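# Fold a long hose into a wire tray

## Task

Place the entire hose inside the wire tray, folding back the extra length because the hose is longer than the tray, so that nothing pokes out through the tray's sides, beyond either end, or more than a few millimetres above the top wires; the robot must not fall over or finish leaning.

## Robot and tools

Robot: TidyBot++, a mobile base (0.54 m long, 0.50 m wide, 0.38 m tall) on four powered casters, carrying one seven-joint arm with a two-finger gripper. The shoulder sits 0.12 m ahead of the base centre and 0.68 m up. The arm begins folded with the hand aiming down, the wrist reaching up to 0.08 m past the base front. Segments: upper arm 0.42 m, forearm 0.31 m, hand 0.31 m. Cameras: base_camera (fixed on the base, facing forward and down) and wrist_camera (on the hand, seeing where it points).

Frames: the base frame has its origin on the floor below the base centre, x ahead, y to the left, z up, in metres. hand_pose is reported in it: the point between the finger pads, with the hand's z axis running out along the fingers and the fingers closing along its y axis. The odometry frame is the base frame as it was at scene start; base_odometry gives x, y and heading (rad, left positive, -3.142 to 3.142) from wheel turns only, so slip looks like travel and drift builds up. base_tilt reports lean in degrees (forward and right positive).

Tool move: one action plus optional cameras and blocking. The action may hold base, joints, target, and speeds.
- base: relative offsets from where the base is now, measured along its current axes: translate_m (forward +, -2 to 2 m), strafe_m (left +, -2 to 2 m), rotate_rad (counter-clockwise from above +, -6.3 to 6.3 rad).
- joints: a single dict of absolute targets by name: joint_1_rad to joint_7_rad in radians, and gripper_pos from 0 (open, about 85 mm gap) to 1 (closed). joint_2_rad is limited to ±2.249, joint_4_rad to ±2.579, joint_6_rad to ±2.099; the rest turn freely and go the short way, so send steps under half a turn. joint_1_rad positive is clockwise seen from above (opposite to heading). Joint_2 at 0 points the upper arm up; positive leans forward. With joint_3_rad at 3.14, negative joint_4_rad bends the forearm forward and negative joint_6_rad bends the hand forward. With the hand down, joint_7_rad positive turns it counter-clockwise; at 1.57 the fingers open to left and right.
- target: one flat list of seven numbers [x, y, z, qw, qx, qy, qz], an absolute hand pose in the base frame (metres and unit quaternion), same format as hand_pose. Alongside target, joints may only contain gripper_pos.
- speeds: caps for this action only: translate_m and strafe_m 0.05 to 0.5 m/s (give one key for a combined move), rotate_rad 0.1 to 1.57 rad/s.
- cameras: list of base_camera, wrist_camera or all; [] gives no images. blocking: true (default) waits until everything rests; false returns at once and the motion continues.
A move with no action just reports state and images. Unknown keys make the call invalid; out-of-range values get it refused, and a refusal or an unrequested stop cancels the remaining calls of that reply.

Other tools: wait(seconds 0 to 10, cameras) lets time pass and reports; stop(cameras) brakes all running motions; zoom_image(camera, region [x0, y0, x1, y1] pixels, at most 504 by 504) enlarges part of the latest image; read_manual gives licence text only; finished_scene(scene) ends the current scene, given its number, and cannot be undone.

Reading results: move says done or the worst status. base_status, joint_status and hand_status show done, moving, off_target, stopped, not_followed, contact_stop, time_out, torque_fault or limit_stop_at_motor_heat. hand_status done means within 10 mm and 2 degrees; most targets land off_target within about 3 cm. To refine, shift your last target by (wanted minus measured hand_pose). hand_target is where the joint targets would put the hand; resend it, not hand_pose, to hold still under load. "pose unreachable" or "joint command not followed" with "cause:" means a built-in check withheld the arm (e.g. self-collision); there is no check against hitting the base. on_its_own lists things the robot did unasked. motor_effort gives percent of max torque per motor, peak in brackets; a held object touching down shows mainly as effort change while hand_pose stops dropping. Motor temperatures appear per joint; MOTOR HOT from 60 °C, an over-temperature stop near 75 °C. "ARM HIT" means a hard collision with the base or the arm itself.

Gripper: gap about 85 x (1 - gripper_pos) mm; closing to 1 squeezes hard. done at 1 means empty; off_target means something is held. Closed fingertips reach about 20 mm past the hand point. The arm sags under load; correct with the same offset method.

Cautions: the arm does not avoid obstacles and keeps pushing when blocked, which can shove or tilt the base. A raised arm catching on something while the base drives, or a stretched arm swinging sideways, can tip the robot; pull the arm in or back away to right it. Down-pointing hands reach at most about 0.94 m high, lower when far out. Low forward-pointing targets near the base can drive the arm into it. Torque faults freeze the arm for 10 s. Avoid dropping the hose, releasing it while moving, slamming, hard pushes, strong twisting or pulling on the gripper, and gripping hard on something still resting on a surface. The hose must remain in the tray after the robot lets go.

Each tool is called after "Emit:" as name([rows], argument=value, ...), one row to a line, values as JSON.

## Session

Emit:
move()

Scene clock: 0.00 s.
Motor temperatures (°C): [35 35 34 29 33 42 36]
base_odometry: x=+0.000 y=+0.000 heading=+0.000
base_tilt: forward=-0.1 right=+0.0
base_status: not commanded
joint_positions: joint_1_rad=+0.006 joint_2_rad=-0.305 joint_3_rad=+3.170 joint_4_rad=-2.534 joint_5_rad=-0.010 joint_6_rad=-0.882 joint_7_rad=+1.542 gripper_pos=+0.000
joint_status: not commanded
motor_effort: joint_1_rad=+0 joint_2_rad=-1 joint_3_rad=+1 joint_4_rad=+14 joint_5_rad=+1 joint_6_rad=+0 joint_7_rad=+0
hand_pose: x=+0.2515 y=+0.0002 z=+0.5799 quat_wxyz=(-0.008, +0.999, -0.034, +0.016) (m; base frame)
hand_target: x=+0.2511 y=+0.0002 z=+0.5796 quat_wxyz=(-0.008, +0.999, -0.034, +0.015) (m; base frame)
hand_status: not commanded
pictures: base_camera, wrist_camera

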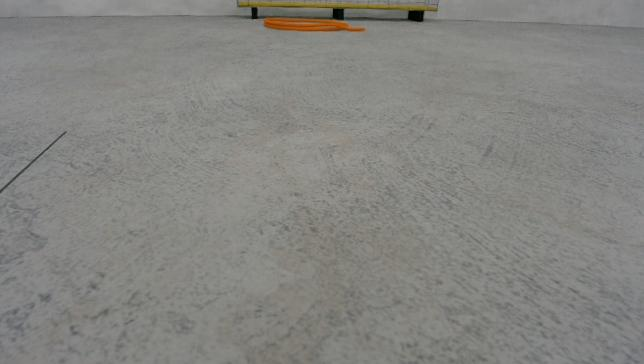

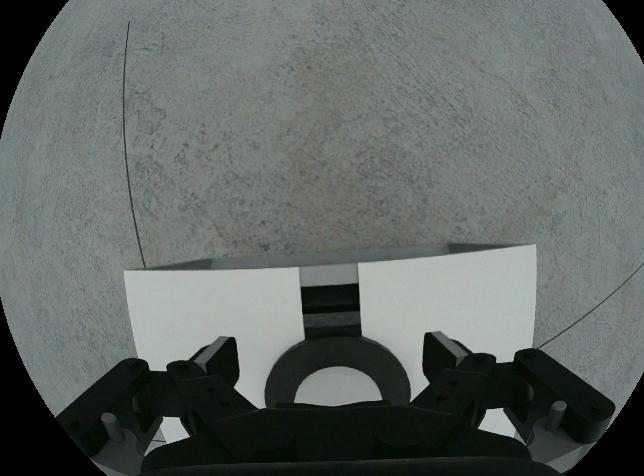

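Emit:
zoom_image(camera="base_camera", region=[200, 0, 480, 60])

Scaled by 1.800.

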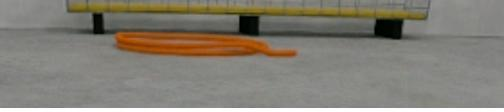

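Emit:
move(base={"translate_m": 1.9})

Emit:
zoom_image(camera="base_camera", region=[70, 0, 574, 200])

Scene clock: 12.40 s.
Motor temperatures (°C): [35 35 34 29 33 42 36]
move: done
base_odometry: x=+1.900 y=+0.000 heading=+0.001
base_tilt: forward=-0.2 right=+0.0
base_status: done
joint_positions: joint_1_rad=+0.006 joint_2_rad=-0.305 joint_3_rad=+3.170 joint_4_rad=-2.534 joint_5_rad=-0.010 joint_6_rad=-0.882 joint_7_rad=+1.542 gripper_pos=+0.000
joint_status: not commanded
motor_effort: joint_1_rad=+0(1) joint_2_rad=-2(4) joint_3_rad=+1(1) joint_4_rad=+15(17) joint_5_rad=+1(2) joint_6_rad=-1(1) joint_7_rad=+0(1)
hand_pose: x=+0.2515 y=+0.0002 z=+0.5799 quat_wxyz=(-0.008, +0.999, -0.034, +0.016) (m; base frame)
hand_target: x=+0.2511 y=+0.0002 z=+0.5796 quat_wxyz=(-0.008, +0.999, -0.034, +0.015) (m; base frame)
hand_status: not commanded
pictures: base_camera, wrist_camera

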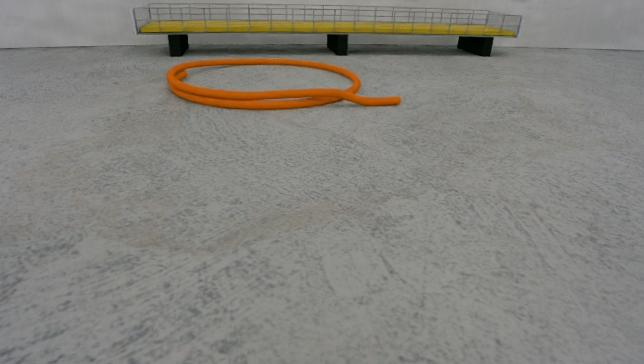

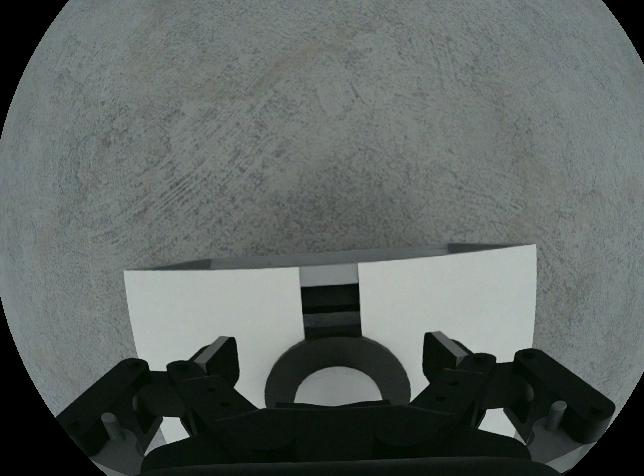

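Scaled by 1.000.

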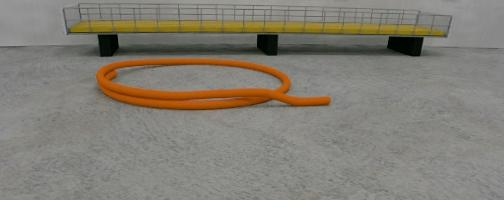

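Emit:
move(base={"translate_m": 0.4}, joints={"joint_1_rad": 0.0, "joint_2_rad": 0.0, "joint_3_rad": 3.1416, "joint_4_rad": -1.9, "joint_5_rad": 0.0, "joint_6_rad": -0.6, "joint_7_rad": 1.57})

Emit:
zoom_image(camera="wrist_camera", region=[70, 0, 574, 400])

Scene clock: 52.93 s.
Motor temperatures (°C): [35 34 33 29 33 42 36]
move: done
base_odometry: x=+2.300 y=+0.001 heading=+0.001
base_tilt: forward=-0.2 right=-0.1
base_status: done
joint_positions: joint_1_rad=+0.006 joint_2_rad=-0.021 joint_3_rad=+3.161 joint_4_rad=-1.916 joint_5_rad=-0.010 joint_6_rad=-0.651 joint_7_rad=+1.542 gripper_pos=+0.000
joint_status: all done
motor_effort: joint_1_rad=+0(1) joint_2_rad=-17(20) joint_3_rad=+1(3) joint_4_rad=+20(21) joint_5_rad=+1(2) joint_6_rad=+4(4) joint_7_rad=+0(1)
hand_pose: x=+0.5831 y=-0.0085 z=+0.7450 quat_wxyz=(-0.005, +0.955, -0.029, +0.294) (m; base frame)
hand_target: x=+0.6028 y=+0.0013 z=+0.7515 quat_wxyz=(+0.000, +0.949, +0.000, +0.315) (m; base frame)
hand_status: not commanded
pictures: base_camera, wrist_camera
camera_calibration:
wrist_camera: T_world_to_cam=[[-0.104288, -0.994295, -0.0223767, 0.0674462], [-0.801429, 0.0973395, -0.590116, 0.969381], [0.588928, -0.0436087, -0.807008, 0.387968], [0, 0, 0, 1]] pos_world=[0.555438, -0.0103789, 0.88665]

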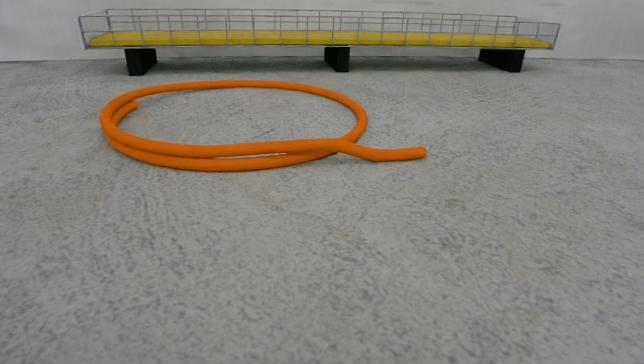

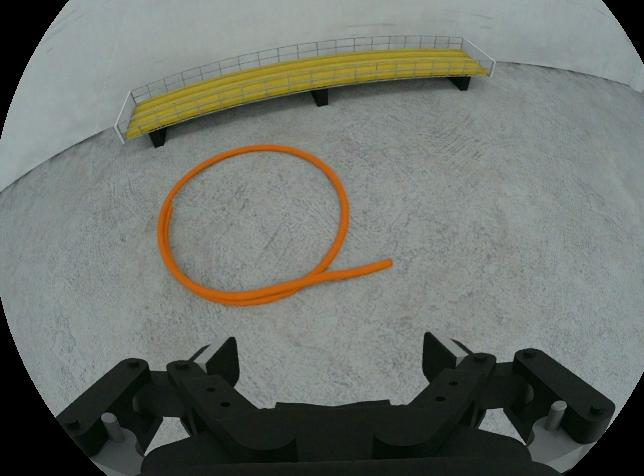

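Scaled by 1.000.

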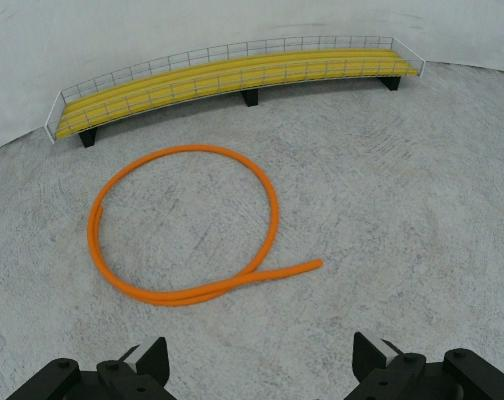

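Emit:
zoom_image(camera="wrist_camera", region=[110, 100, 410, 330])

Emit:
zoom_image(camera="wrist_camera", region=[100, 20, 310, 160])

Emit:
zoom_image(camera="wrist_camera", region=[300, 20, 510, 160])

Scaled by 1.680.

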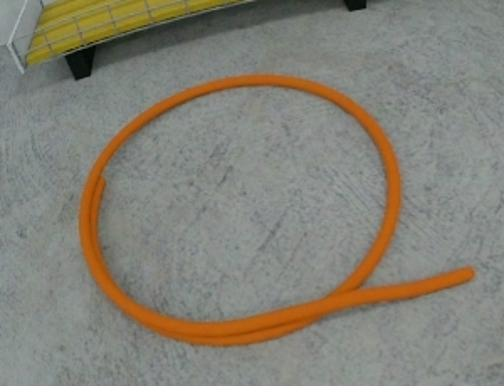

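Scaled by 2.400.

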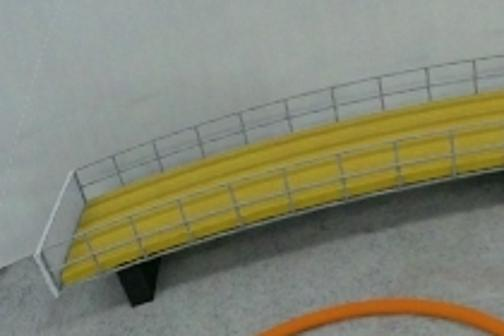

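Scaled by 2.400.

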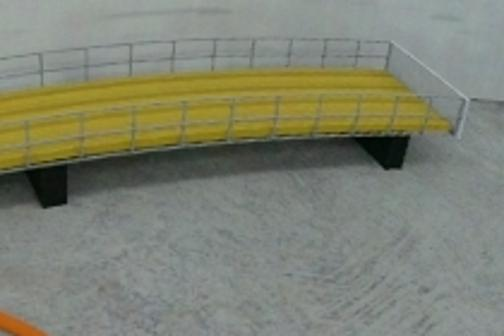

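Emit:
zoom_image(camera="base_camera", region=[60, 0, 260, 90])

Emit:
zoom_image(camera="base_camera", region=[380, 0, 580, 90])

Scaled by 2.520.

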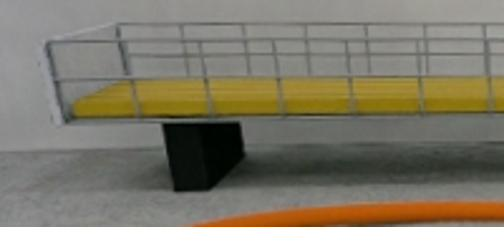

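Scaled by 2.520.

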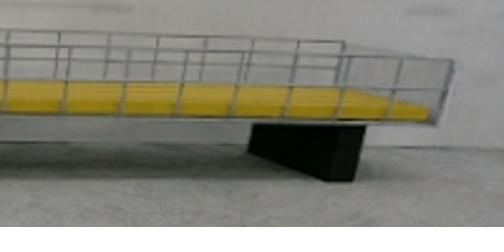

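Emit:
move(base={"translate_m": 0.68, "strafe_m": -0.8, "rotate_rad": 0.18}, joints={"joint_1_rad": 0.8})

Scene clock: 321.77 s.
Motor temperatures (°C): [34 34 32 30 33 42 36]
move: done
base_odometry: x=+2.981 y=-0.799 heading=+0.181
base_tilt: forward=-0.1 right=+0.0
base_status: done
joint_positions: joint_1_rad=+0.779 joint_2_rad=-0.016 joint_3_rad=+3.140 joint_4_rad=-1.914 joint_5_rad=-0.009 joint_6_rad=-0.645 joint_7_rad=+1.542 gripper_pos=+0.000
joint_status: all done
motor_effort: joint_1_rad=+0(5) joint_2_rad=-17(20) joint_3_rad=+1(5) joint_4_rad=+20(21) joint_5_rad=+1(2) joint_6_rad=+4(5) joint_7_rad=+0(1)
hand_pose: x=+0.4534 y=-0.3249 z=+0.7443 quat_wxyz=(+0.104, +0.878, -0.378, +0.276) (m; base frame)
hand_target: x=+0.4570 y=-0.3461 z=+0.7515 quat_wxyz=(+0.123, +0.874, -0.370, +0.290) (m; base frame)
hand_status: not commanded
pictures: base_camera, wrist_camera
camera_calibration:
wrist_camera: T_world_to_cam=[[-0.755691, -0.65456, -0.0219629, 0.144784], [-0.517859, 0.617727, -0.591806, 0.937652], [0.40094, -0.435849, -0.805781, 0.406862], [0, 0, 0, 1]] pos_world=[0.431856, -0.307113, 0.88593]

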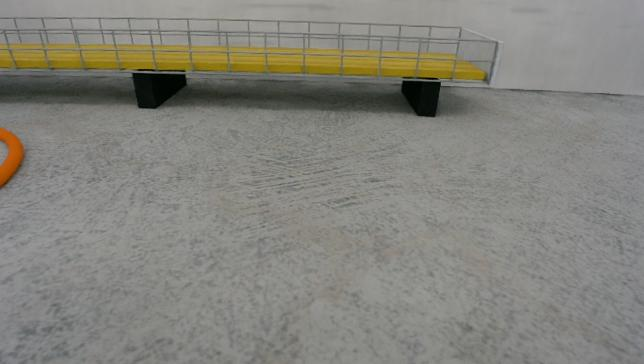

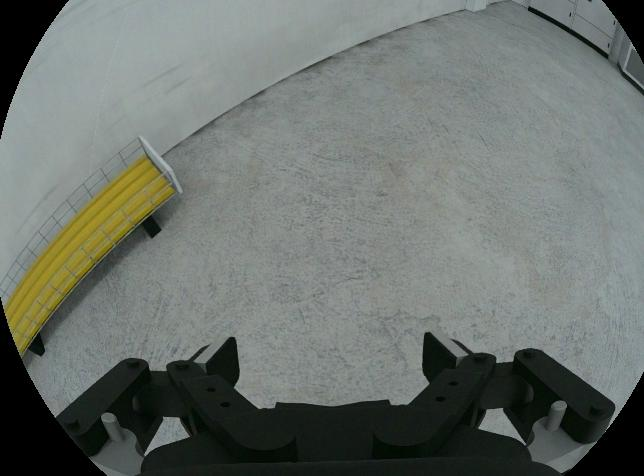

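Emit:
move(base={"translate_m": 0.305, "strafe_m": 0.05}, joints={"joint_1_rad": -1.571, "joint_2_rad": 1.17, "joint_3_rad": 3.1416, "joint_4_rad": -1.536, "joint_5_rad": 0.0, "joint_6_rad": -0.436, "joint_7_rad": 1.57})

Scene clock: 358.47 s.
Motor temperatures (°C): [34 34 32 30 33 42 36]
move: done
base_odometry: x=+3.272 y=-0.695 heading=+0.180
base_tilt: forward=-0.2 right=+0.0
base_status: done
joint_positions: joint_1_rad=-1.555 joint_2_rad=+1.133 joint_3_rad=+3.140 joint_4_rad=-1.558 joint_5_rad=-0.009 joint_6_rad=-0.484 joint_7_rad=+1.542 gripper_pos=+0.000
joint_status: all done
motor_effort: joint_1_rad=+0(3) joint_2_rad=-40(42) joint_3_rad=+0(2) joint_4_rad=+8(21) joint_5_rad=+1(2) joint_6_rad=-1(5) joint_7_rad=+0(1)
hand_pose: x=+0.1230 y=+0.5073 z=+0.2662 quat_wxyz=(+0.010, +0.725, +0.688, -0.014) (m; base frame)
hand_target: x=+0.1176 y=+0.5199 z=+0.2497 quat_wxyz=(+0.000, +0.707, +0.707, +0.000) (m; base frame)
hand_status: not commanded
pictures: base_camera, wrist_camera
camera_calibration:
wrist_camera: T_world_to_cam=[[0.995328, -0.0921745, 0.0287398, -0.0848298], [-0.0921278, -0.995743, -0.0029456, 0.578907], [0.0288889, 0.000284101, -0.999583, 0.392936], [0, 0, 0, 1]] pos_world=[0.126415, 0.568512, 0.396915]

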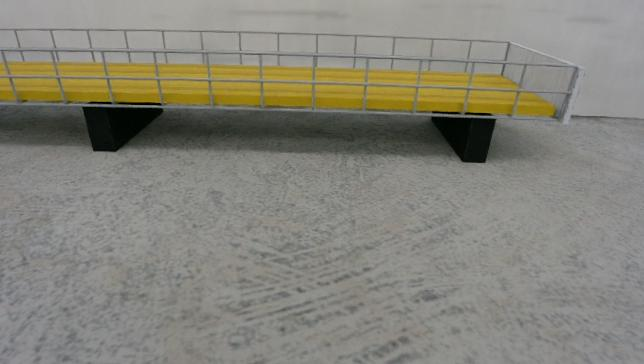

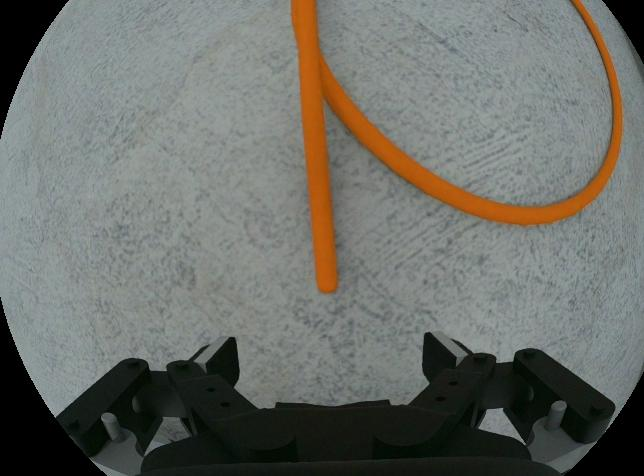

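Emit:
move(joints={"joint_1_rad": -1.587, "joint_2_rad": 1.656, "joint_3_rad": 3.1416, "joint_4_rad": -1.11, "joint_5_rad": 0.0, "joint_6_rad": -0.343, "joint_7_rad": 1.6, "gripper_pos": 0.3})

Scene clock: 379.90 s.
Motor temperatures (°C): [34 34 32 30 33 42 36]
move: done
base_odometry: x=+3.272 y=-0.695 heading=+0.180
base_tilt: forward=-0.2 right=-0.1
base_status: not commanded
joint_positions: joint_1_rad=-1.563 joint_2_rad=+1.627 joint_3_rad=+3.140 joint_4_rad=-1.132 joint_5_rad=-0.009 joint_6_rad=-0.392 joint_7_rad=+1.551 gripper_pos=+0.300
joint_status: all done
motor_effort: joint_1_rad=+0(1) joint_2_rad=-43(46) joint_3_rad=+0(1) joint_4_rad=+7(10) joint_5_rad=+1(2) joint_6_rad=-1(2) joint_7_rad=-1(1)
hand_pose: x=+0.1197 y=+0.5344 z=+0.0552 quat_wxyz=(+0.001, +0.720, +0.694, -0.005) (m; base frame)
hand_target: x=+0.1088 y=+0.5446 z=+0.0424 quat_wxyz=(-0.011, +0.691, +0.723, +0.012) (m; base frame)
hand_status: not commanded
pictures: base_camera, wrist_camera
camera_calibration:
wrist_camera: T_world_to_cam=[[0.996641, -0.0771897, 0.027355, -0.0810683], [-0.0764416, -0.996697, -0.0274158, 0.604922], [0.0293809, 0.0252327, -0.99925, 0.168647], [0, 0, 0, 1]] pos_world=[0.122082, 0.592411, 0.187323]

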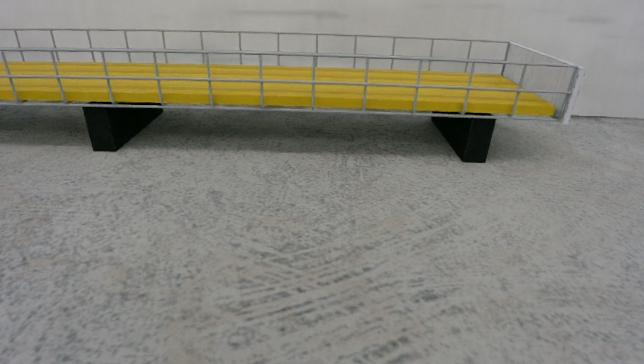

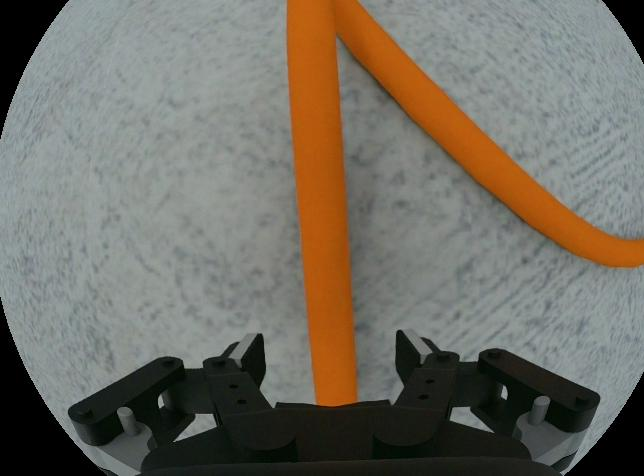

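Emit:
move(joints={"joint_1_rad": -1.587, "joint_2_rad": 1.73, "joint_3_rad": 3.1416, "joint_4_rad": -1.036, "joint_5_rad": 0.0, "joint_6_rad": -0.333, "joint_7_rad": 1.6}, cameras=["wrist_camera"])

Scene clock: 392.63 s.
Motor temperatures (°C): [34 34 32 30 33 42 36]
move: done
base_odometry: x=+3.272 y=-0.695 heading=+0.180
base_tilt: forward=-0.1 right=+0.0
base_status: not commanded
joint_positions: joint_1_rad=-1.563 joint_2_rad=+1.696 joint_3_rad=+3.140 joint_4_rad=-1.052 joint_5_rad=-0.009 joint_6_rad=-0.378 joint_7_rad=+1.551 gripper_pos=+0.300
joint_status: all done
motor_effort: joint_1_rad=+1(1) joint_2_rad=-42(45) joint_3_rad=+0(1) joint_4_rad=+8(9) joint_5_rad=+1(2) joint_6_rad=-1(2) joint_7_rad=-1(1)
hand_pose: x=+0.1198 y=+0.5430 z=+0.0277 quat_wxyz=(-0.008, +0.720, +0.694, +0.004) (m; base frame)
hand_target: x=+0.1089 y=+0.5439 z=+0.0116 quat_wxyz=(-0.015, +0.691, +0.723, +0.015) (m; base frame)
hand_status: not commanded
pictures: wrist_camera
camera_calibration:
wrist_camera: T_world_to_cam=[[0.996624, -0.0779658, 0.0257221, -0.0793152], [-0.0765299, -0.995671, -0.0527478, 0.612921], [0.0297232, 0.0506012, -0.998277, 0.127119], [0, 0, 0, 1]] pos_world=[0.122176, 0.597651, 0.161271]

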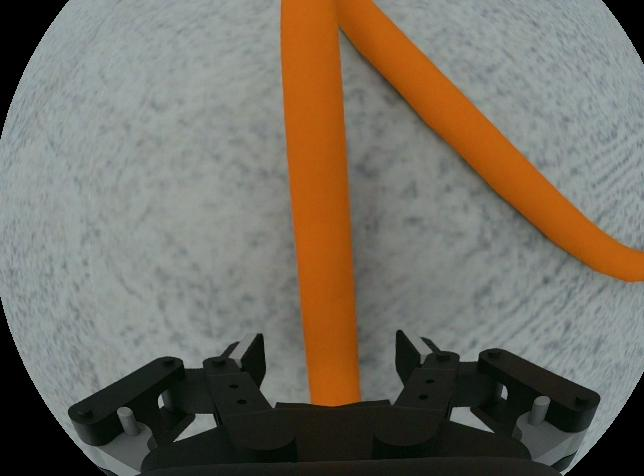

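Emit:
move(joints={"joint_1_rad": -1.587, "joint_2_rad": 1.74, "joint_3_rad": 3.1416, "joint_4_rad": -1.036, "joint_5_rad": 0.0, "joint_6_rad": -0.323, "joint_7_rad": 1.6}, cameras=[])

Emit:
move(joints={"gripper_pos": 0.78}, cameras=["wrist_camera"])

Scene clock: 409.70 s.
Motor temperatures (°C): [34 35 32 30 33 42 36]
move: done
base_odometry: x=+3.272 y=-0.695 heading=+0.180
base_tilt: forward=-0.2 right=-0.1
base_status: not commanded
joint_positions: joint_1_rad=-1.563 joint_2_rad=+1.701 joint_3_rad=+3.140 joint_4_rad=-1.052 joint_5_rad=-0.009 joint_6_rad=-0.368 joint_7_rad=+1.551 gripper_pos=+0.300
joint_status: all done
motor_effort: joint_1_rad=+0(1) joint_2_rad=-42(44) joint_3_rad=+0(1) joint_4_rad=+8(9) joint_5_rad=+1(1) joint_6_rad=+0(1) joint_7_rad=-1(1)
hand_pose: x=+0.1198 y=+0.5429 z=+0.0250 quat_wxyz=(-0.009, +0.720, +0.694, +0.005) (m; base frame)
hand_target: x=+0.1089 y=+0.5403 z=+0.0064 quat_wxyz=(-0.015, +0.691, +0.723, +0.015) (m; base frame)
hand_status: not commanded
pictures: none
No camera images: "cameras" was empty.

Scene clock: 410.50 s.
Motor temperatures (°C): [34 35 32 30 33 42 36]
move: done
base_odometry: x=+3.272 y=-0.695 heading=+0.180
base_tilt: forward=-0.3 right=+0.0
base_status: not commanded
joint_positions: joint_1_rad=-1.563 joint_2_rad=+1.700 joint_3_rad=+3.140 joint_4_rad=-1.052 joint_5_rad=-0.009 joint_6_rad=-0.368 joint_7_rad=+1.552 gripper_pos=+0.761
joint_status: all done
motor_effort: joint_1_rad=+0(1) joint_2_rad=-39(43) joint_3_rad=+0(1) joint_4_rad=+11(14) joint_5_rad=+1(1) joint_6_rad=+2(6) joint_7_rad=+0(1)
hand_pose: x=+0.1197 y=+0.5429 z=+0.0253 quat_wxyz=(-0.009, +0.719, +0.695, +0.005) (m; base frame)
hand_target: x=+0.1089 y=+0.5403 z=+0.0064 quat_wxyz=(-0.015, +0.691, +0.723, +0.015) (m; base frame)
hand_status: not commanded
pictures: wrist_camera
camera_calibration:
wrist_camera: T_world_to_cam=[[0.99671, -0.076934, 0.0254871, -0.0797554], [-0.0753671, -0.995491, -0.0575955, 0.612605], [0.0298032, 0.0554852, -0.998015, 0.122104], [0, 0, 0, 1]] pos_world=[0.122024, 0.596932, 0.159178]

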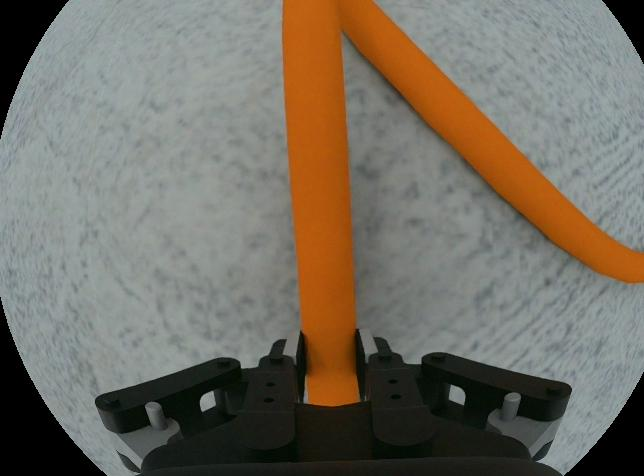

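Emit:
move(base={"strafe_m": -2.0}, joints={"joint_1_rad": -1.587, "joint_2_rad": 1.49, "joint_3_rad": 3.1416, "joint_4_rad": -1.267, "joint_5_rad": 0.0, "joint_6_rad": -0.35, "joint_7_rad": 1.6, "gripper_pos": 0.88})

Scene clock: 434.50 s.
Motor temperatures (°C): [34 35 32 30 33 42 36]
move: off_target
base_odometry: x=+3.631 y=-2.663 heading=+0.180
base_tilt: forward=-0.2 right=+0.0
base_status: done
joint_positions: joint_1_rad=-1.565 joint_2_rad=+1.478 joint_3_rad=+3.140 joint_4_rad=-1.243 joint_5_rad=-0.009 joint_6_rad=-0.349 joint_7_rad=+1.553 gripper_pos=+0.770
joint_status: gripper_pos off_target (ended at +0.770, target +0.880); the others done
motor_effort: joint_1_rad=+0(2) joint_2_rad=-43(46) joint_3_rad=+0(2) joint_4_rad=+5(10) joint_5_rad=+0(2) joint_6_rad=-2(3) joint_7_rad=+0(1)
hand_pose: x=+0.1187 y=+0.5692 z=+0.1231 quat_wxyz=(-0.027, +0.718, +0.695, +0.023) (m; base frame)
hand_target: x=+0.1088 y=+0.5480 z=+0.1133 quat_wxyz=(-0.012, +0.691, +0.723, +0.012) (m; base frame)
hand_status: not commanded
pictures: base_camera, wrist_camera
camera_calibration:
wrist_camera: T_world_to_cam=[[0.996908, -0.0753835, 0.0221723, -0.0797118], [-0.0725854, -0.991544, -0.107569, 0.64786], [0.0300938, 0.105627, -0.99395, 0.189145], [0, 0, 0, 1]] pos_world=[0.120798, 0.616394, 0.259458]

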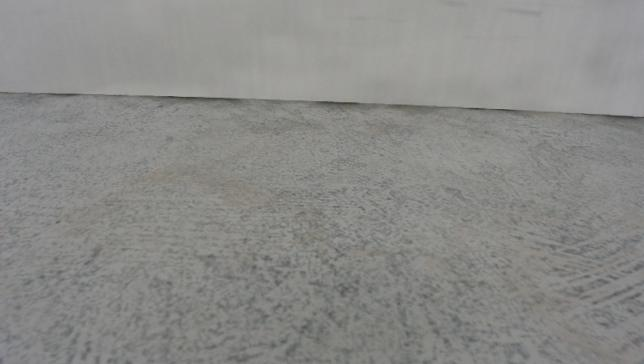

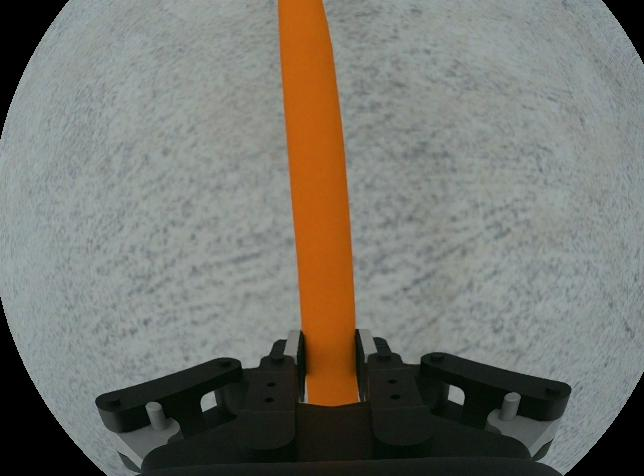

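Emit:
move(base={"strafe_m": -1.85})

Scene clock: 443.13 s.
Motor temperatures (°C): [34 35 32 30 33 42 36]
move: done
base_odometry: x=+3.963 y=-4.483 heading=+0.180
base_tilt: forward=-0.1 right=+0.0
base_status: done
joint_positions: joint_1_rad=-1.565 joint_2_rad=+1.477 joint_3_rad=+3.140 joint_4_rad=-1.245 joint_5_rad=-0.009 joint_6_rad=-0.349 joint_7_rad=+1.553 gripper_pos=+0.770
joint_status: not commanded
motor_effort: joint_1_rad=+0(1) joint_2_rad=-43(44) joint_3_rad=-1(1) joint_4_rad=+6(8) joint_5_rad=+0(2) joint_6_rad=-2(4) joint_7_rad=-1(2)
hand_pose: x=+0.1187 y=+0.5693 z=+0.1237 quat_wxyz=(-0.027, +0.718, +0.695, +0.023) (m; base frame)
hand_target: x=+0.1088 y=+0.5480 z=+0.1133 quat_wxyz=(-0.012, +0.691, +0.723, +0.012) (m; base frame)
hand_status: not commanded
pictures: base_camera, wrist_camera
camera_calibration:
wrist_camera: T_world_to_cam=[[0.996951, -0.0748129, 0.0221928, -0.0800352], [-0.0720077, -0.991557, -0.107837, 0.648001], [0.0300731, 0.10591, -0.993921, 0.189636], [0, 0, 0, 1]] pos_world=[0.120749, 0.616458, 0.260138]

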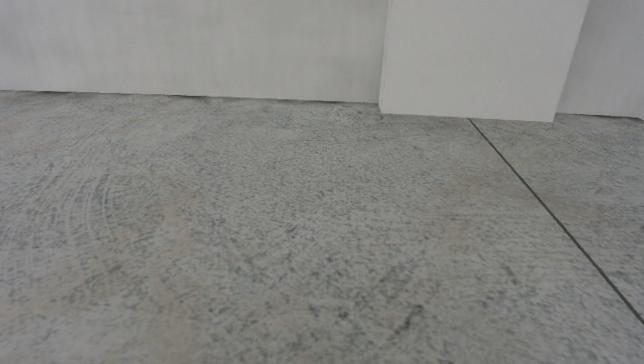

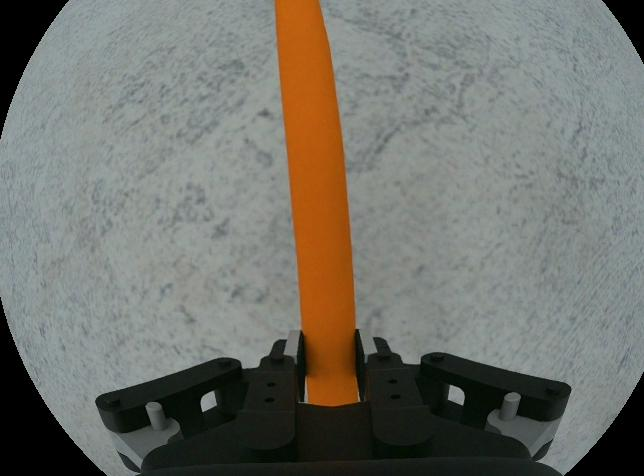

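Emit:
move(joints={"joint_1_rad": -1.587, "joint_2_rad": 1.73, "joint_3_rad": 3.1416, "joint_4_rad": -1.036, "joint_5_rad": 0.0, "joint_6_rad": -0.333, "joint_7_rad": 1.6}, cameras=[])

Emit:
move(joints={"gripper_pos": 0.3}, cameras=[])

Emit:
move(base={"translate_m": -0.45}, joints={"joint_1_rad": -1.1, "joint_2_rad": 0.0, "joint_3_rad": 3.1416, "joint_4_rad": -1.8, "joint_5_rad": 0.0, "joint_6_rad": -0.35, "joint_7_rad": 1.6})

Scene clock: 464.13 s.
Motor temperatures (°C): [34 36 32 30 33 42 36]
move: off_target
base_odometry: x=+3.963 y=-4.483 heading=+0.180
base_tilt: forward=-0.2 right=+0.0
base_status: not commanded
joint_positions: joint_1_rad=-1.566 joint_2_rad=+1.690 joint_3_rad=+3.140 joint_4_rad=-1.046 joint_5_rad=-0.009 joint_6_rad=-0.346 joint_7_rad=+1.554 gripper_pos=+0.770
joint_status: joint_2_rad off_target (ended at +1.690, target +1.730); the others done
motor_effort: joint_1_rad=+1(2) joint_2_rad=-41(45) joint_3_rad=+0(1) joint_4_rad=+6(8) joint_5_rad=+0(1) joint_6_rad=-2(4) joint_7_rad=+0(1)
hand_pose: x=+0.1185 y=+0.5609 z=+0.0325 quat_wxyz=(-0.023, +0.718, +0.696, +0.019) (m; base frame)
hand_target: x=+0.1089 y=+0.5439 z=+0.0116 quat_wxyz=(-0.015, +0.691, +0.723, +0.015) (m; base frame)
hand_status: not commanded
pictures: none
No camera images: "cameras" was empty.

Scene clock: 465.00 s.
Motor temperatures (°C): [34 36 32 30 33 42 36]
move: done
base_odometry: x=+3.963 y=-4.483 heading=+0.180
base_tilt: forward=-0.2 right=+0.0
base_status: not commanded
joint_positions: joint_1_rad=-1.566 joint_2_rad=+1.690 joint_3_rad=+3.140 joint_4_rad=-1.046 joint_5_rad=-0.009 joint_6_rad=-0.346 joint_7_rad=+1.554 gripper_pos=+0.300
joint_status: all done
motor_effort: joint_1_rad=+0(1) joint_2_rad=-42(43) joint_3_rad=-1(1) joint_4_rad=+7(9) joint_5_rad=+1(1) joint_6_rad=-1(2) joint_7_rad=-1(1)
hand_pose: x=+0.1185 y=+0.5606 z=+0.0322 quat_wxyz=(-0.023, +0.718, +0.696, +0.019) (m; base frame)
hand_target: x=+0.1089 y=+0.5439 z=+0.0116 quat_wxyz=(-0.015, +0.691, +0.723, +0.015) (m; base frame)
hand_status: not commanded
pictures: none
No camera images: "cameras" was empty.

Scene clock: 467.90 s.
Motor temperatures (°C): [34 36 32 30 33 42 36]
move: done
base_odometry: x=+3.520 y=-4.564 heading=+0.181
base_tilt: forward=-0.1 right=+0.1
base_status: done
joint_positions: joint_1_rad=-1.124 joint_2_rad=+0.005 joint_3_rad=+3.141 joint_4_rad=-1.773 joint_5_rad=-0.009 joint_6_rad=-0.346 joint_7_rad=+1.554 gripper_pos=+0.300
joint_status: all done
motor_effort: joint_1_rad=+1(5) joint_2_rad=-20(50) joint_3_rad=+1(4) joint_4_rad=+23(23) joint_5_rad=+1(2) joint_6_rad=+7(7) joint_7_rad=+0(2)
hand_pose: x=+0.3646 y=+0.5194 z=+0.8743 quat_wxyz=(-0.266, +0.744, +0.457, +0.408) (m; base frame)
hand_target: x=+0.3748 y=+0.5056 z=+0.8608 quat_wxyz=(-0.243, +0.743, +0.471, +0.409) (m; base frame)
hand_status: not commanded
pictures: base_camera, wrist_camera
camera_calibration:
wrist_camera: T_world_to_cam=[[0.873977, -0.484148, -0.04202, -0.0320298], [-0.271983, -0.415654, -0.867904, 1.13552], [0.402728, 0.769957, -0.494952, 0.0164589], [0, 0, 0, 1]] pos_world=[0.330207, 0.443803, 0.992322]

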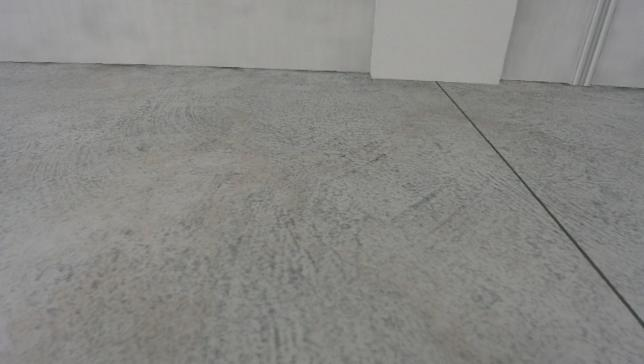

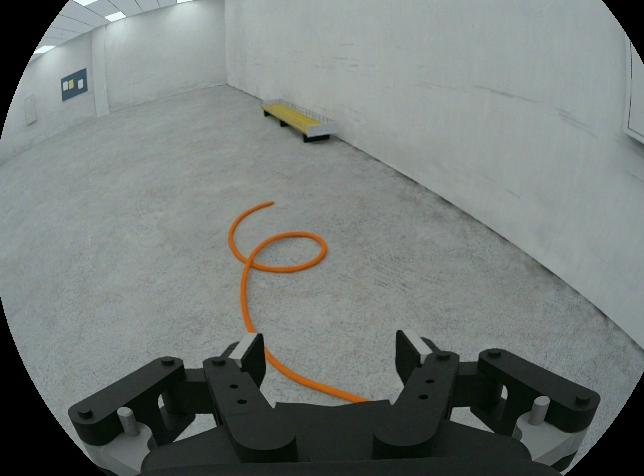

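Emit:
zoom_image(camera="wrist_camera", region=[200, 90, 400, 290])

Scaled by 2.520.

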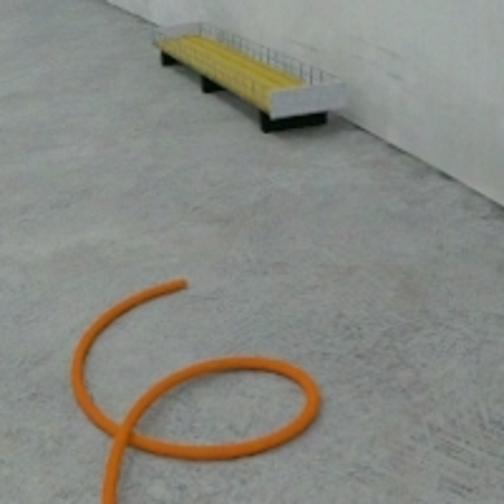

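Emit:
move(base={"strafe_m": 2.0}, joints={"joint_1_rad": 0.0, "joint_2_rad": 0.6, "joint_3_rad": 3.1416, "joint_4_rad": -1.6, "joint_5_rad": 0.0, "joint_6_rad": -0.7, "joint_7_rad": 1.57, "gripper_pos": 0.3})

Scene clock: 517.93 s.
Motor temperatures (°C): [34 35 32 30 33 42 36]
move: done
base_odometry: x=+3.160 y=-2.596 heading=+0.181
base_tilt: forward=-0.1 right=+0.0
base_status: done
joint_positions: joint_1_rad=-0.016 joint_2_rad=+0.565 joint_3_rad=+3.141 joint_4_rad=-1.621 joint_5_rad=-0.009 joint_6_rad=-0.654 joint_7_rad=+1.554 gripper_pos=+0.300
joint_status: all done
motor_effort: joint_1_rad=+0(4) joint_2_rad=-34(36) joint_3_rad=+0(2) joint_4_rad=+17(23) joint_5_rad=+1(2) joint_6_rad=+2(7) joint_7_rad=-1(1)
hand_pose: x=+0.6937 y=+0.0127 z=+0.5587 quat_wxyz=(-0.006, +0.989, -0.004, +0.151) (m; base frame)
hand_target: x=+0.6852 y=+0.0013 z=+0.5418 quat_wxyz=(+0.000, +0.993, +0.000, +0.121) (m; base frame)
hand_status: not commanded
pictures: base_camera, wrist_camera
camera_calibration:
wrist_camera: T_world_to_cam=[[-0.0542625, -0.998514, 0.0050519, 0.0459415], [-0.941917, 0.0495063, -0.332177, 0.899975], [0.331433, -0.0227832, -0.943204, 0.427884], [0, 0, 0, 1]] pos_world=[0.70838, 0.0110674, 0.702301]

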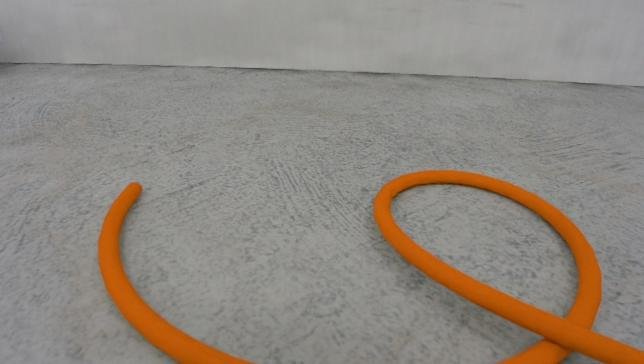

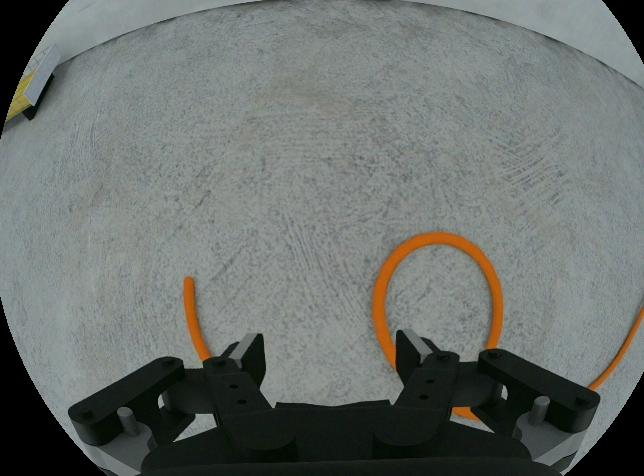

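Emit:
move(base={"strafe_m": 0.428, "translate_m": 0.121}, joints={"joint_1_rad": 0.214, "joint_2_rad": 1.317, "joint_3_rad": 3.1416, "joint_4_rad": -1.447, "joint_5_rad": 0.0, "joint_6_rad": -0.342, "joint_7_rad": 1.96, "gripper_pos": 0.2})

Scene clock: 539.73 s.
Motor temperatures (°C): [34 35 32 30 33 42 36]
move: done
base_odometry: x=+3.202 y=-2.153 heading=+0.182
base_tilt: forward=-0.1 right=+0.0
base_status: done
joint_positions: joint_1_rad=+0.194 joint_2_rad=+1.283 joint_3_rad=+3.141 joint_4_rad=-1.468 joint_5_rad=-0.009 joint_6_rad=-0.391 joint_7_rad=+1.911 gripper_pos=+0.200
joint_status: all done
motor_effort: joint_1_rad=+0(4) joint_2_rad=-41(45) joint_3_rad=+0(2) joint_4_rad=+7(18) joint_5_rad=+0(2) joint_6_rad=-1(3) joint_7_rad=-1(2)
hand_pose: x=+0.6330 y=-0.0977 z=+0.1994 quat_wxyz=(-0.002, +0.998, +0.069, +0.001) (m; base frame)
hand_target: x=+0.6414 y=-0.1122 z=+0.1841 quat_wxyz=(+0.005, +0.996, +0.087, +0.017) (m; base frame)
hand_status: not commanded
pictures: base_camera, wrist_camera
camera_calibration:
wrist_camera: T_world_to_cam=[[0.0963158, -0.994964, 0.0277628, -0.165273], [-0.994502, -0.0973481, -0.0385947, 0.689331], [0.0411029, -0.0238929, -0.998869, 0.301296], [0, 0, 0, 1]] pos_world=[0.689075, -0.0901366, 0.332148]

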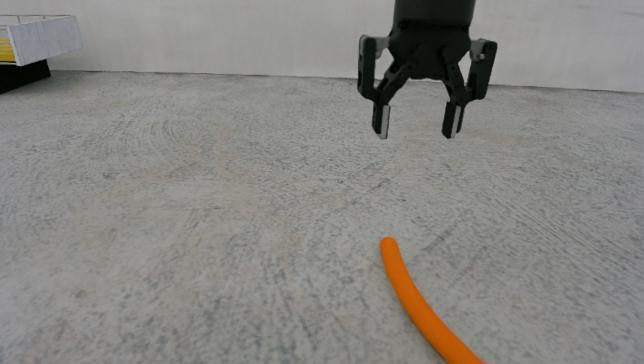

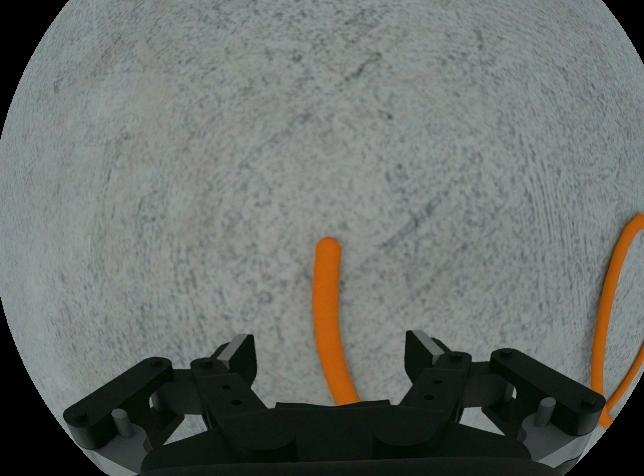

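Emit:
move(joints={"joint_1_rad": 0.216, "joint_2_rad": 1.725, "joint_3_rad": 3.1416, "joint_4_rad": -1.092, "joint_5_rad": 0.0, "joint_6_rad": -0.293, "joint_7_rad": 1.96, "gripper_pos": 0.3}, cameras=["wrist_camera"])

Scene clock: 554.93 s.
Motor temperatures (°C): [34 35 32 30 33 42 36]
move: done
base_odometry: x=+3.202 y=-2.153 heading=+0.182
base_tilt: forward=-0.1 right=+0.0
base_status: not commanded
joint_positions: joint_1_rad=+0.194 joint_2_rad=+1.700 joint_3_rad=+3.141 joint_4_rad=-1.114 joint_5_rad=-0.009 joint_6_rad=-0.341 joint_7_rad=+1.911 gripper_pos=+0.300
joint_status: all done
motor_effort: joint_1_rad=+1(2) joint_2_rad=-41(46) joint_3_rad=+0(2) joint_4_rad=+7(9) joint_5_rad=+1(2) joint_6_rad=-1(1) joint_7_rad=+0(1)
hand_pose: x=+0.6246 y=-0.0962 z=+0.0189 quat_wxyz=(-0.004, +0.998, +0.069, -0.006) (m; base frame)
hand_target: x=+0.6329 y=-0.1114 z=+0.0081 quat_wxyz=(+0.005, +0.996, +0.086, +0.015) (m; base frame)
hand_status: not commanded
pictures: wrist_camera
camera_calibration:
wrist_camera: T_world_to_cam=[[0.0966128, -0.99502, 0.0245116, -0.158107], [-0.994912, -0.0972506, -0.0263169, 0.674205], [0.0285696, -0.0218444, -0.999353, 0.129485], [0, 0, 0, 1]] pos_world=[0.68235, -0.0889241, 0.15102]

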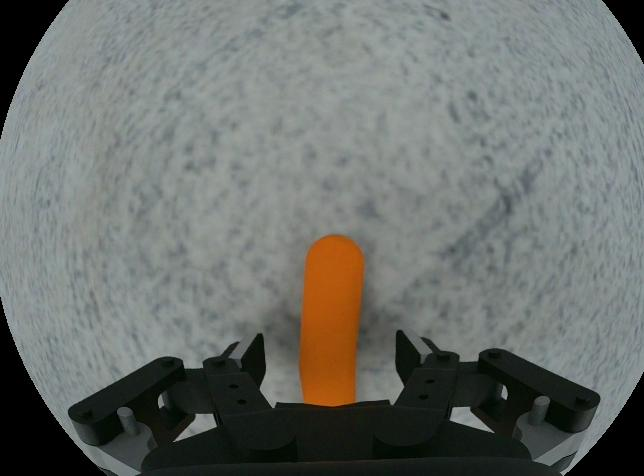

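Emit:
move(joints={"joint_1_rad": 0.216, "joint_2_rad": 1.703, "joint_3_rad": 3.1416, "joint_4_rad": -1.092, "joint_5_rad": 0.0, "joint_6_rad": -0.305, "joint_7_rad": 1.96, "gripper_pos": 0.3}, cameras=[])

Emit:
move(joints={"gripper_pos": 0.8}, cameras=["wrist_camera"])

Scene clock: 561.77 s.
Motor temperatures (°C): [34 35 32 30 33 42 36]
move: done
base_odometry: x=+3.202 y=-2.153 heading=+0.182
base_tilt: forward=+0.0 right=+0.0
base_status: not commanded
joint_positions: joint_1_rad=+0.194 joint_2_rad=+1.696 joint_3_rad=+3.141 joint_4_rad=-1.112 joint_5_rad=-0.009 joint_6_rad=-0.340 joint_7_rad=+1.912 gripper_pos=+0.300
joint_status: all done
motor_effort: joint_1_rad=+1(1) joint_2_rad=-42(43) joint_3_rad=+0(1) joint_4_rad=+7(7) joint_5_rad=+1(2) joint_6_rad=-1(2) joint_7_rad=+0(1)
hand_pose: x=+0.6280 y=-0.0969 z=+0.0210 quat_wxyz=(-0.003, +0.998, +0.069, -0.003) (m; base frame)
hand_target: x=+0.6436 y=-0.1137 z=+0.0196 quat_wxyz=(+0.006, +0.996, +0.086, +0.020) (m; base frame)
hand_status: not commanded
pictures: none
No camera images: "cameras" was empty.

Scene clock: 562.60 s.
Motor temperatures (°C): [34 35 32 30 33 42 36]
move: off_target
base_odometry: x=+3.202 y=-2.153 heading=+0.182
base_tilt: forward=-0.2 right=+0.0
base_status: not commanded
joint_positions: joint_1_rad=+0.194 joint_2_rad=+1.694 joint_3_rad=+3.141 joint_4_rad=-1.112 joint_5_rad=-0.009 joint_6_rad=-0.340 joint_7_rad=+1.912 gripper_pos=+0.762
joint_status: gripper_pos off_target (ended at +0.762, target +0.800)
motor_effort: joint_1_rad=+0(1) joint_2_rad=-42(43) joint_3_rad=+0(1) joint_4_rad=+6(9) joint_5_rad=+1(1) joint_6_rad=-1(2) joint_7_rad=+0(0)
hand_pose: x=+0.6292 y=-0.0972 z=+0.0218 quat_wxyz=(-0.003, +0.998, +0.069, -0.002) (m; base frame)
hand_target: x=+0.6436 y=-0.1137 z=+0.0196 quat_wxyz=(+0.006, +0.996, +0.086, +0.020) (m; base frame)
hand_status: not commanded
pictures: wrist_camera
camera_calibration:
wrist_camera: T_world_to_cam=[[0.0965448, -0.994972, 0.0266563, -0.159555], [-0.994681, -0.0974134, -0.0334779, 0.67877], [0.0359062, -0.0232824, -0.999084, 0.127466], [0, 0, 0, 1]] pos_world=[0.685987, -0.0896634, 0.154326]

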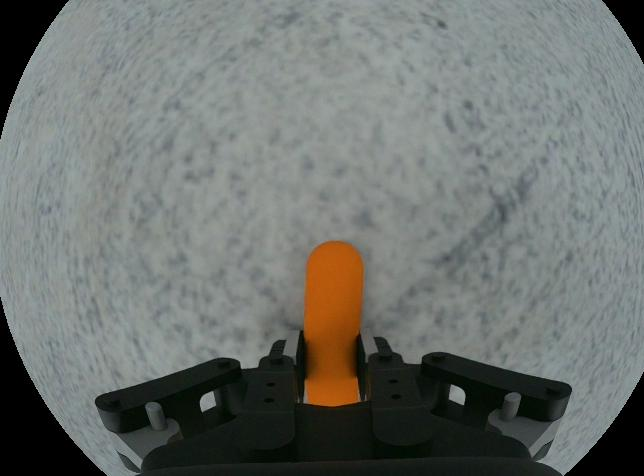

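Emit:
move(base={"strafe_m": 0.38}, joints={"joint_1_rad": 0.0, "joint_2_rad": 1.078, "joint_3_rad": 3.1416, "joint_4_rad": -1.444, "joint_5_rad": 0.0, "joint_6_rad": -0.588, "joint_7_rad": 3.1, "gripper_pos": 0.9}, cameras=["wrist_camera", "base_camera"])

Scene clock: 585.73 s.
Motor temperatures (°C): [34 36 32 30 33 41 36]
move: off_target
base_odometry: x=+3.134 y=-1.779 heading=+0.182
base_tilt: forward=-0.1 right=-0.1
base_status: done
joint_positions: joint_1_rad=+0.019 joint_2_rad=+1.097 joint_3_rad=+3.149 joint_4_rad=-1.432 joint_5_rad=-0.009 joint_6_rad=-0.549 joint_7_rad=+3.038 gripper_pos=+0.762
joint_status: gripper_pos off_target (ended at +0.762, target +0.900); the others done
motor_effort: joint_1_rad=-3(8) joint_2_rad=-45(49) joint_3_rad=-2(6) joint_4_rad=+14(15) joint_5_rad=+2(3) joint_6_rad=+1(1) joint_7_rad=+1(2)
hand_pose: x=+0.6937 y=-0.0125 z=+0.3058 quat_wxyz=(+0.022, +0.753, +0.658, +0.023) (m; base frame)
hand_target: x=+0.6821 y=+0.0013 z=+0.3138 quat_wxyz=(+0.011, +0.722, +0.692, +0.011) (m; base frame)
hand_status: not commanded
pictures: base_camera, wrist_camera
camera_calibration:
wrist_camera: T_world_to_cam=[[0.980099, -0.174446, 0.0947315, -0.712573], [-0.170803, -0.984261, -0.0453477, 0.181665], [0.101151, 0.0282647, -0.994469, 0.364801], [0, 0, 0, 1]] pos_world=[0.692521, 0.0441894, 0.438525]

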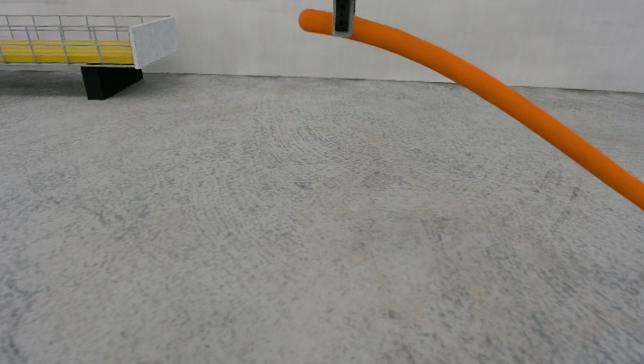

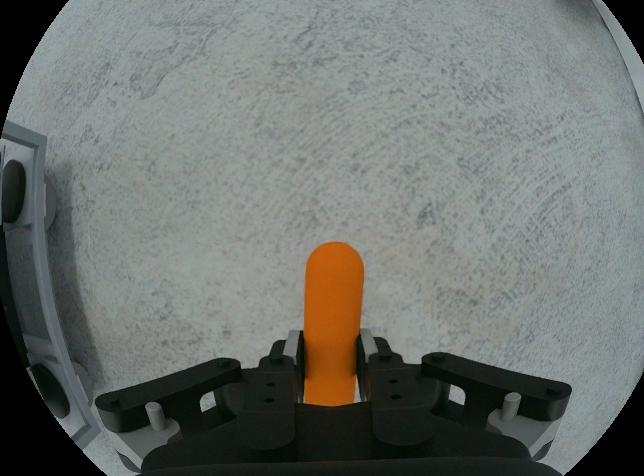

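Emit:
move(base={"translate_m": 0.8})

Scene clock: 599.43 s.
Motor temperatures (°C): [34 36 32 30 33 41 36]
move: done
base_odometry: x=+3.921 y=-1.634 heading=+0.182
base_tilt: forward=-0.1 right=+0.0
base_status: done
joint_positions: joint_1_rad=+0.019 joint_2_rad=+1.096 joint_3_rad=+3.149 joint_4_rad=-1.444 joint_5_rad=-0.009 joint_6_rad=-0.563 joint_7_rad=+3.040 gripper_pos=+0.762
joint_status: not commanded
motor_effort: joint_1_rad=-3(5) joint_2_rad=-46(48) joint_3_rad=-2(4) joint_4_rad=+15(17) joint_5_rad=+4(4) joint_6_rad=+2(3) joint_7_rad=+3(3)
hand_pose: x=+0.6831 y=-0.0122 z=+0.3037 quat_wxyz=(+0.014, +0.752, +0.659, +0.014) (m; base frame)
hand_target: x=+0.6821 y=+0.0013 z=+0.3138 quat_wxyz=(+0.011, +0.722, +0.692, +0.011) (m; base frame)
hand_status: not commanded
pictures: base_camera, wrist_camera
camera_calibration:
wrist_camera: T_world_to_cam=[[0.982513, -0.172306, 0.0705572, -0.696274], [-0.16968, -0.984616, -0.0417065, 0.178143], [0.0766581, 0.0290051, -0.996635, 0.381125], [0, 0, 0, 1]] pos_world=[0.685109, 0.0443759, 0.4364]

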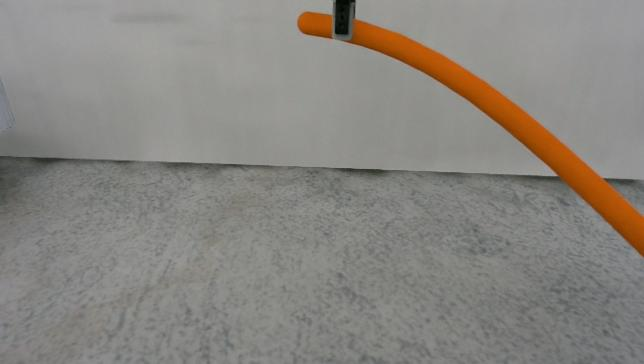

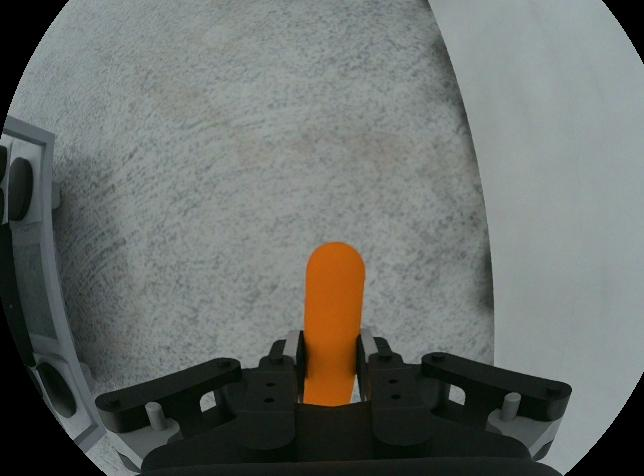

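Emit:
move()

Scene clock: 622.60 s.
Motor temperatures (°C): [34 37 32 30 33 41 36]
base_odometry: x=+3.921 y=-1.634 heading=+0.182
base_tilt: forward=-0.2 right=+0.0
base_status: done
joint_positions: joint_1_rad=+0.019 joint_2_rad=+1.096 joint_3_rad=+3.149 joint_4_rad=-1.444 joint_5_rad=-0.009 joint_6_rad=-0.563 joint_7_rad=+3.040 gripper_pos=+0.762
joint_status: not commanded
motor_effort: joint_1_rad=-3(5) joint_2_rad=-46(48) joint_3_rad=-2(4) joint_4_rad=+14(17) joint_5_rad=+3(4) joint_6_rad=+2(3) joint_7_rad=+3(3)
hand_pose: x=+0.6831 y=-0.0122 z=+0.3037 quat_wxyz=(+0.014, +0.752, +0.659, +0.014) (m; base frame)
hand_target: x=+0.6821 y=+0.0013 z=+0.3138 quat_wxyz=(+0.011, +0.722, +0.692, +0.011) (m; base frame)
hand_status: not commanded
pictures: base_camera, wrist_camera
camera_calibration:
wrist_camera: T_world_to_cam=[[0.982513, -0.172306, 0.0705572, -0.696274], [-0.16968, -0.984616, -0.0417065, 0.178143], [0.0766581, 0.0290051, -0.996635, 0.381125], [0, 0, 0, 1]] pos_world=[0.685109, 0.0443759, 0.4364]

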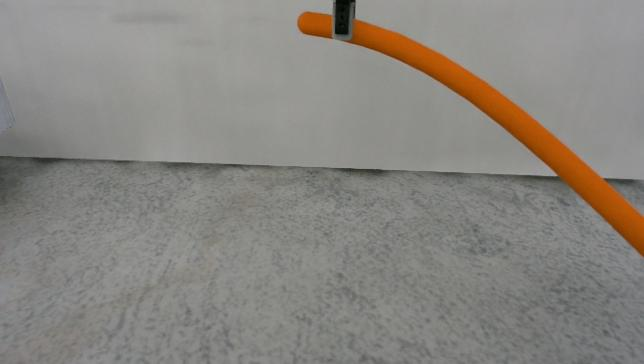

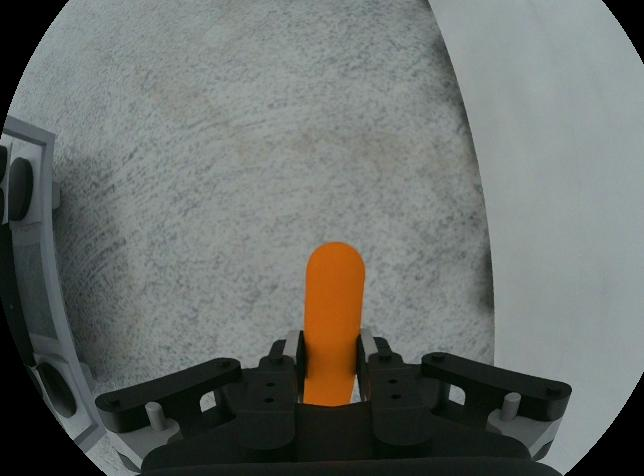

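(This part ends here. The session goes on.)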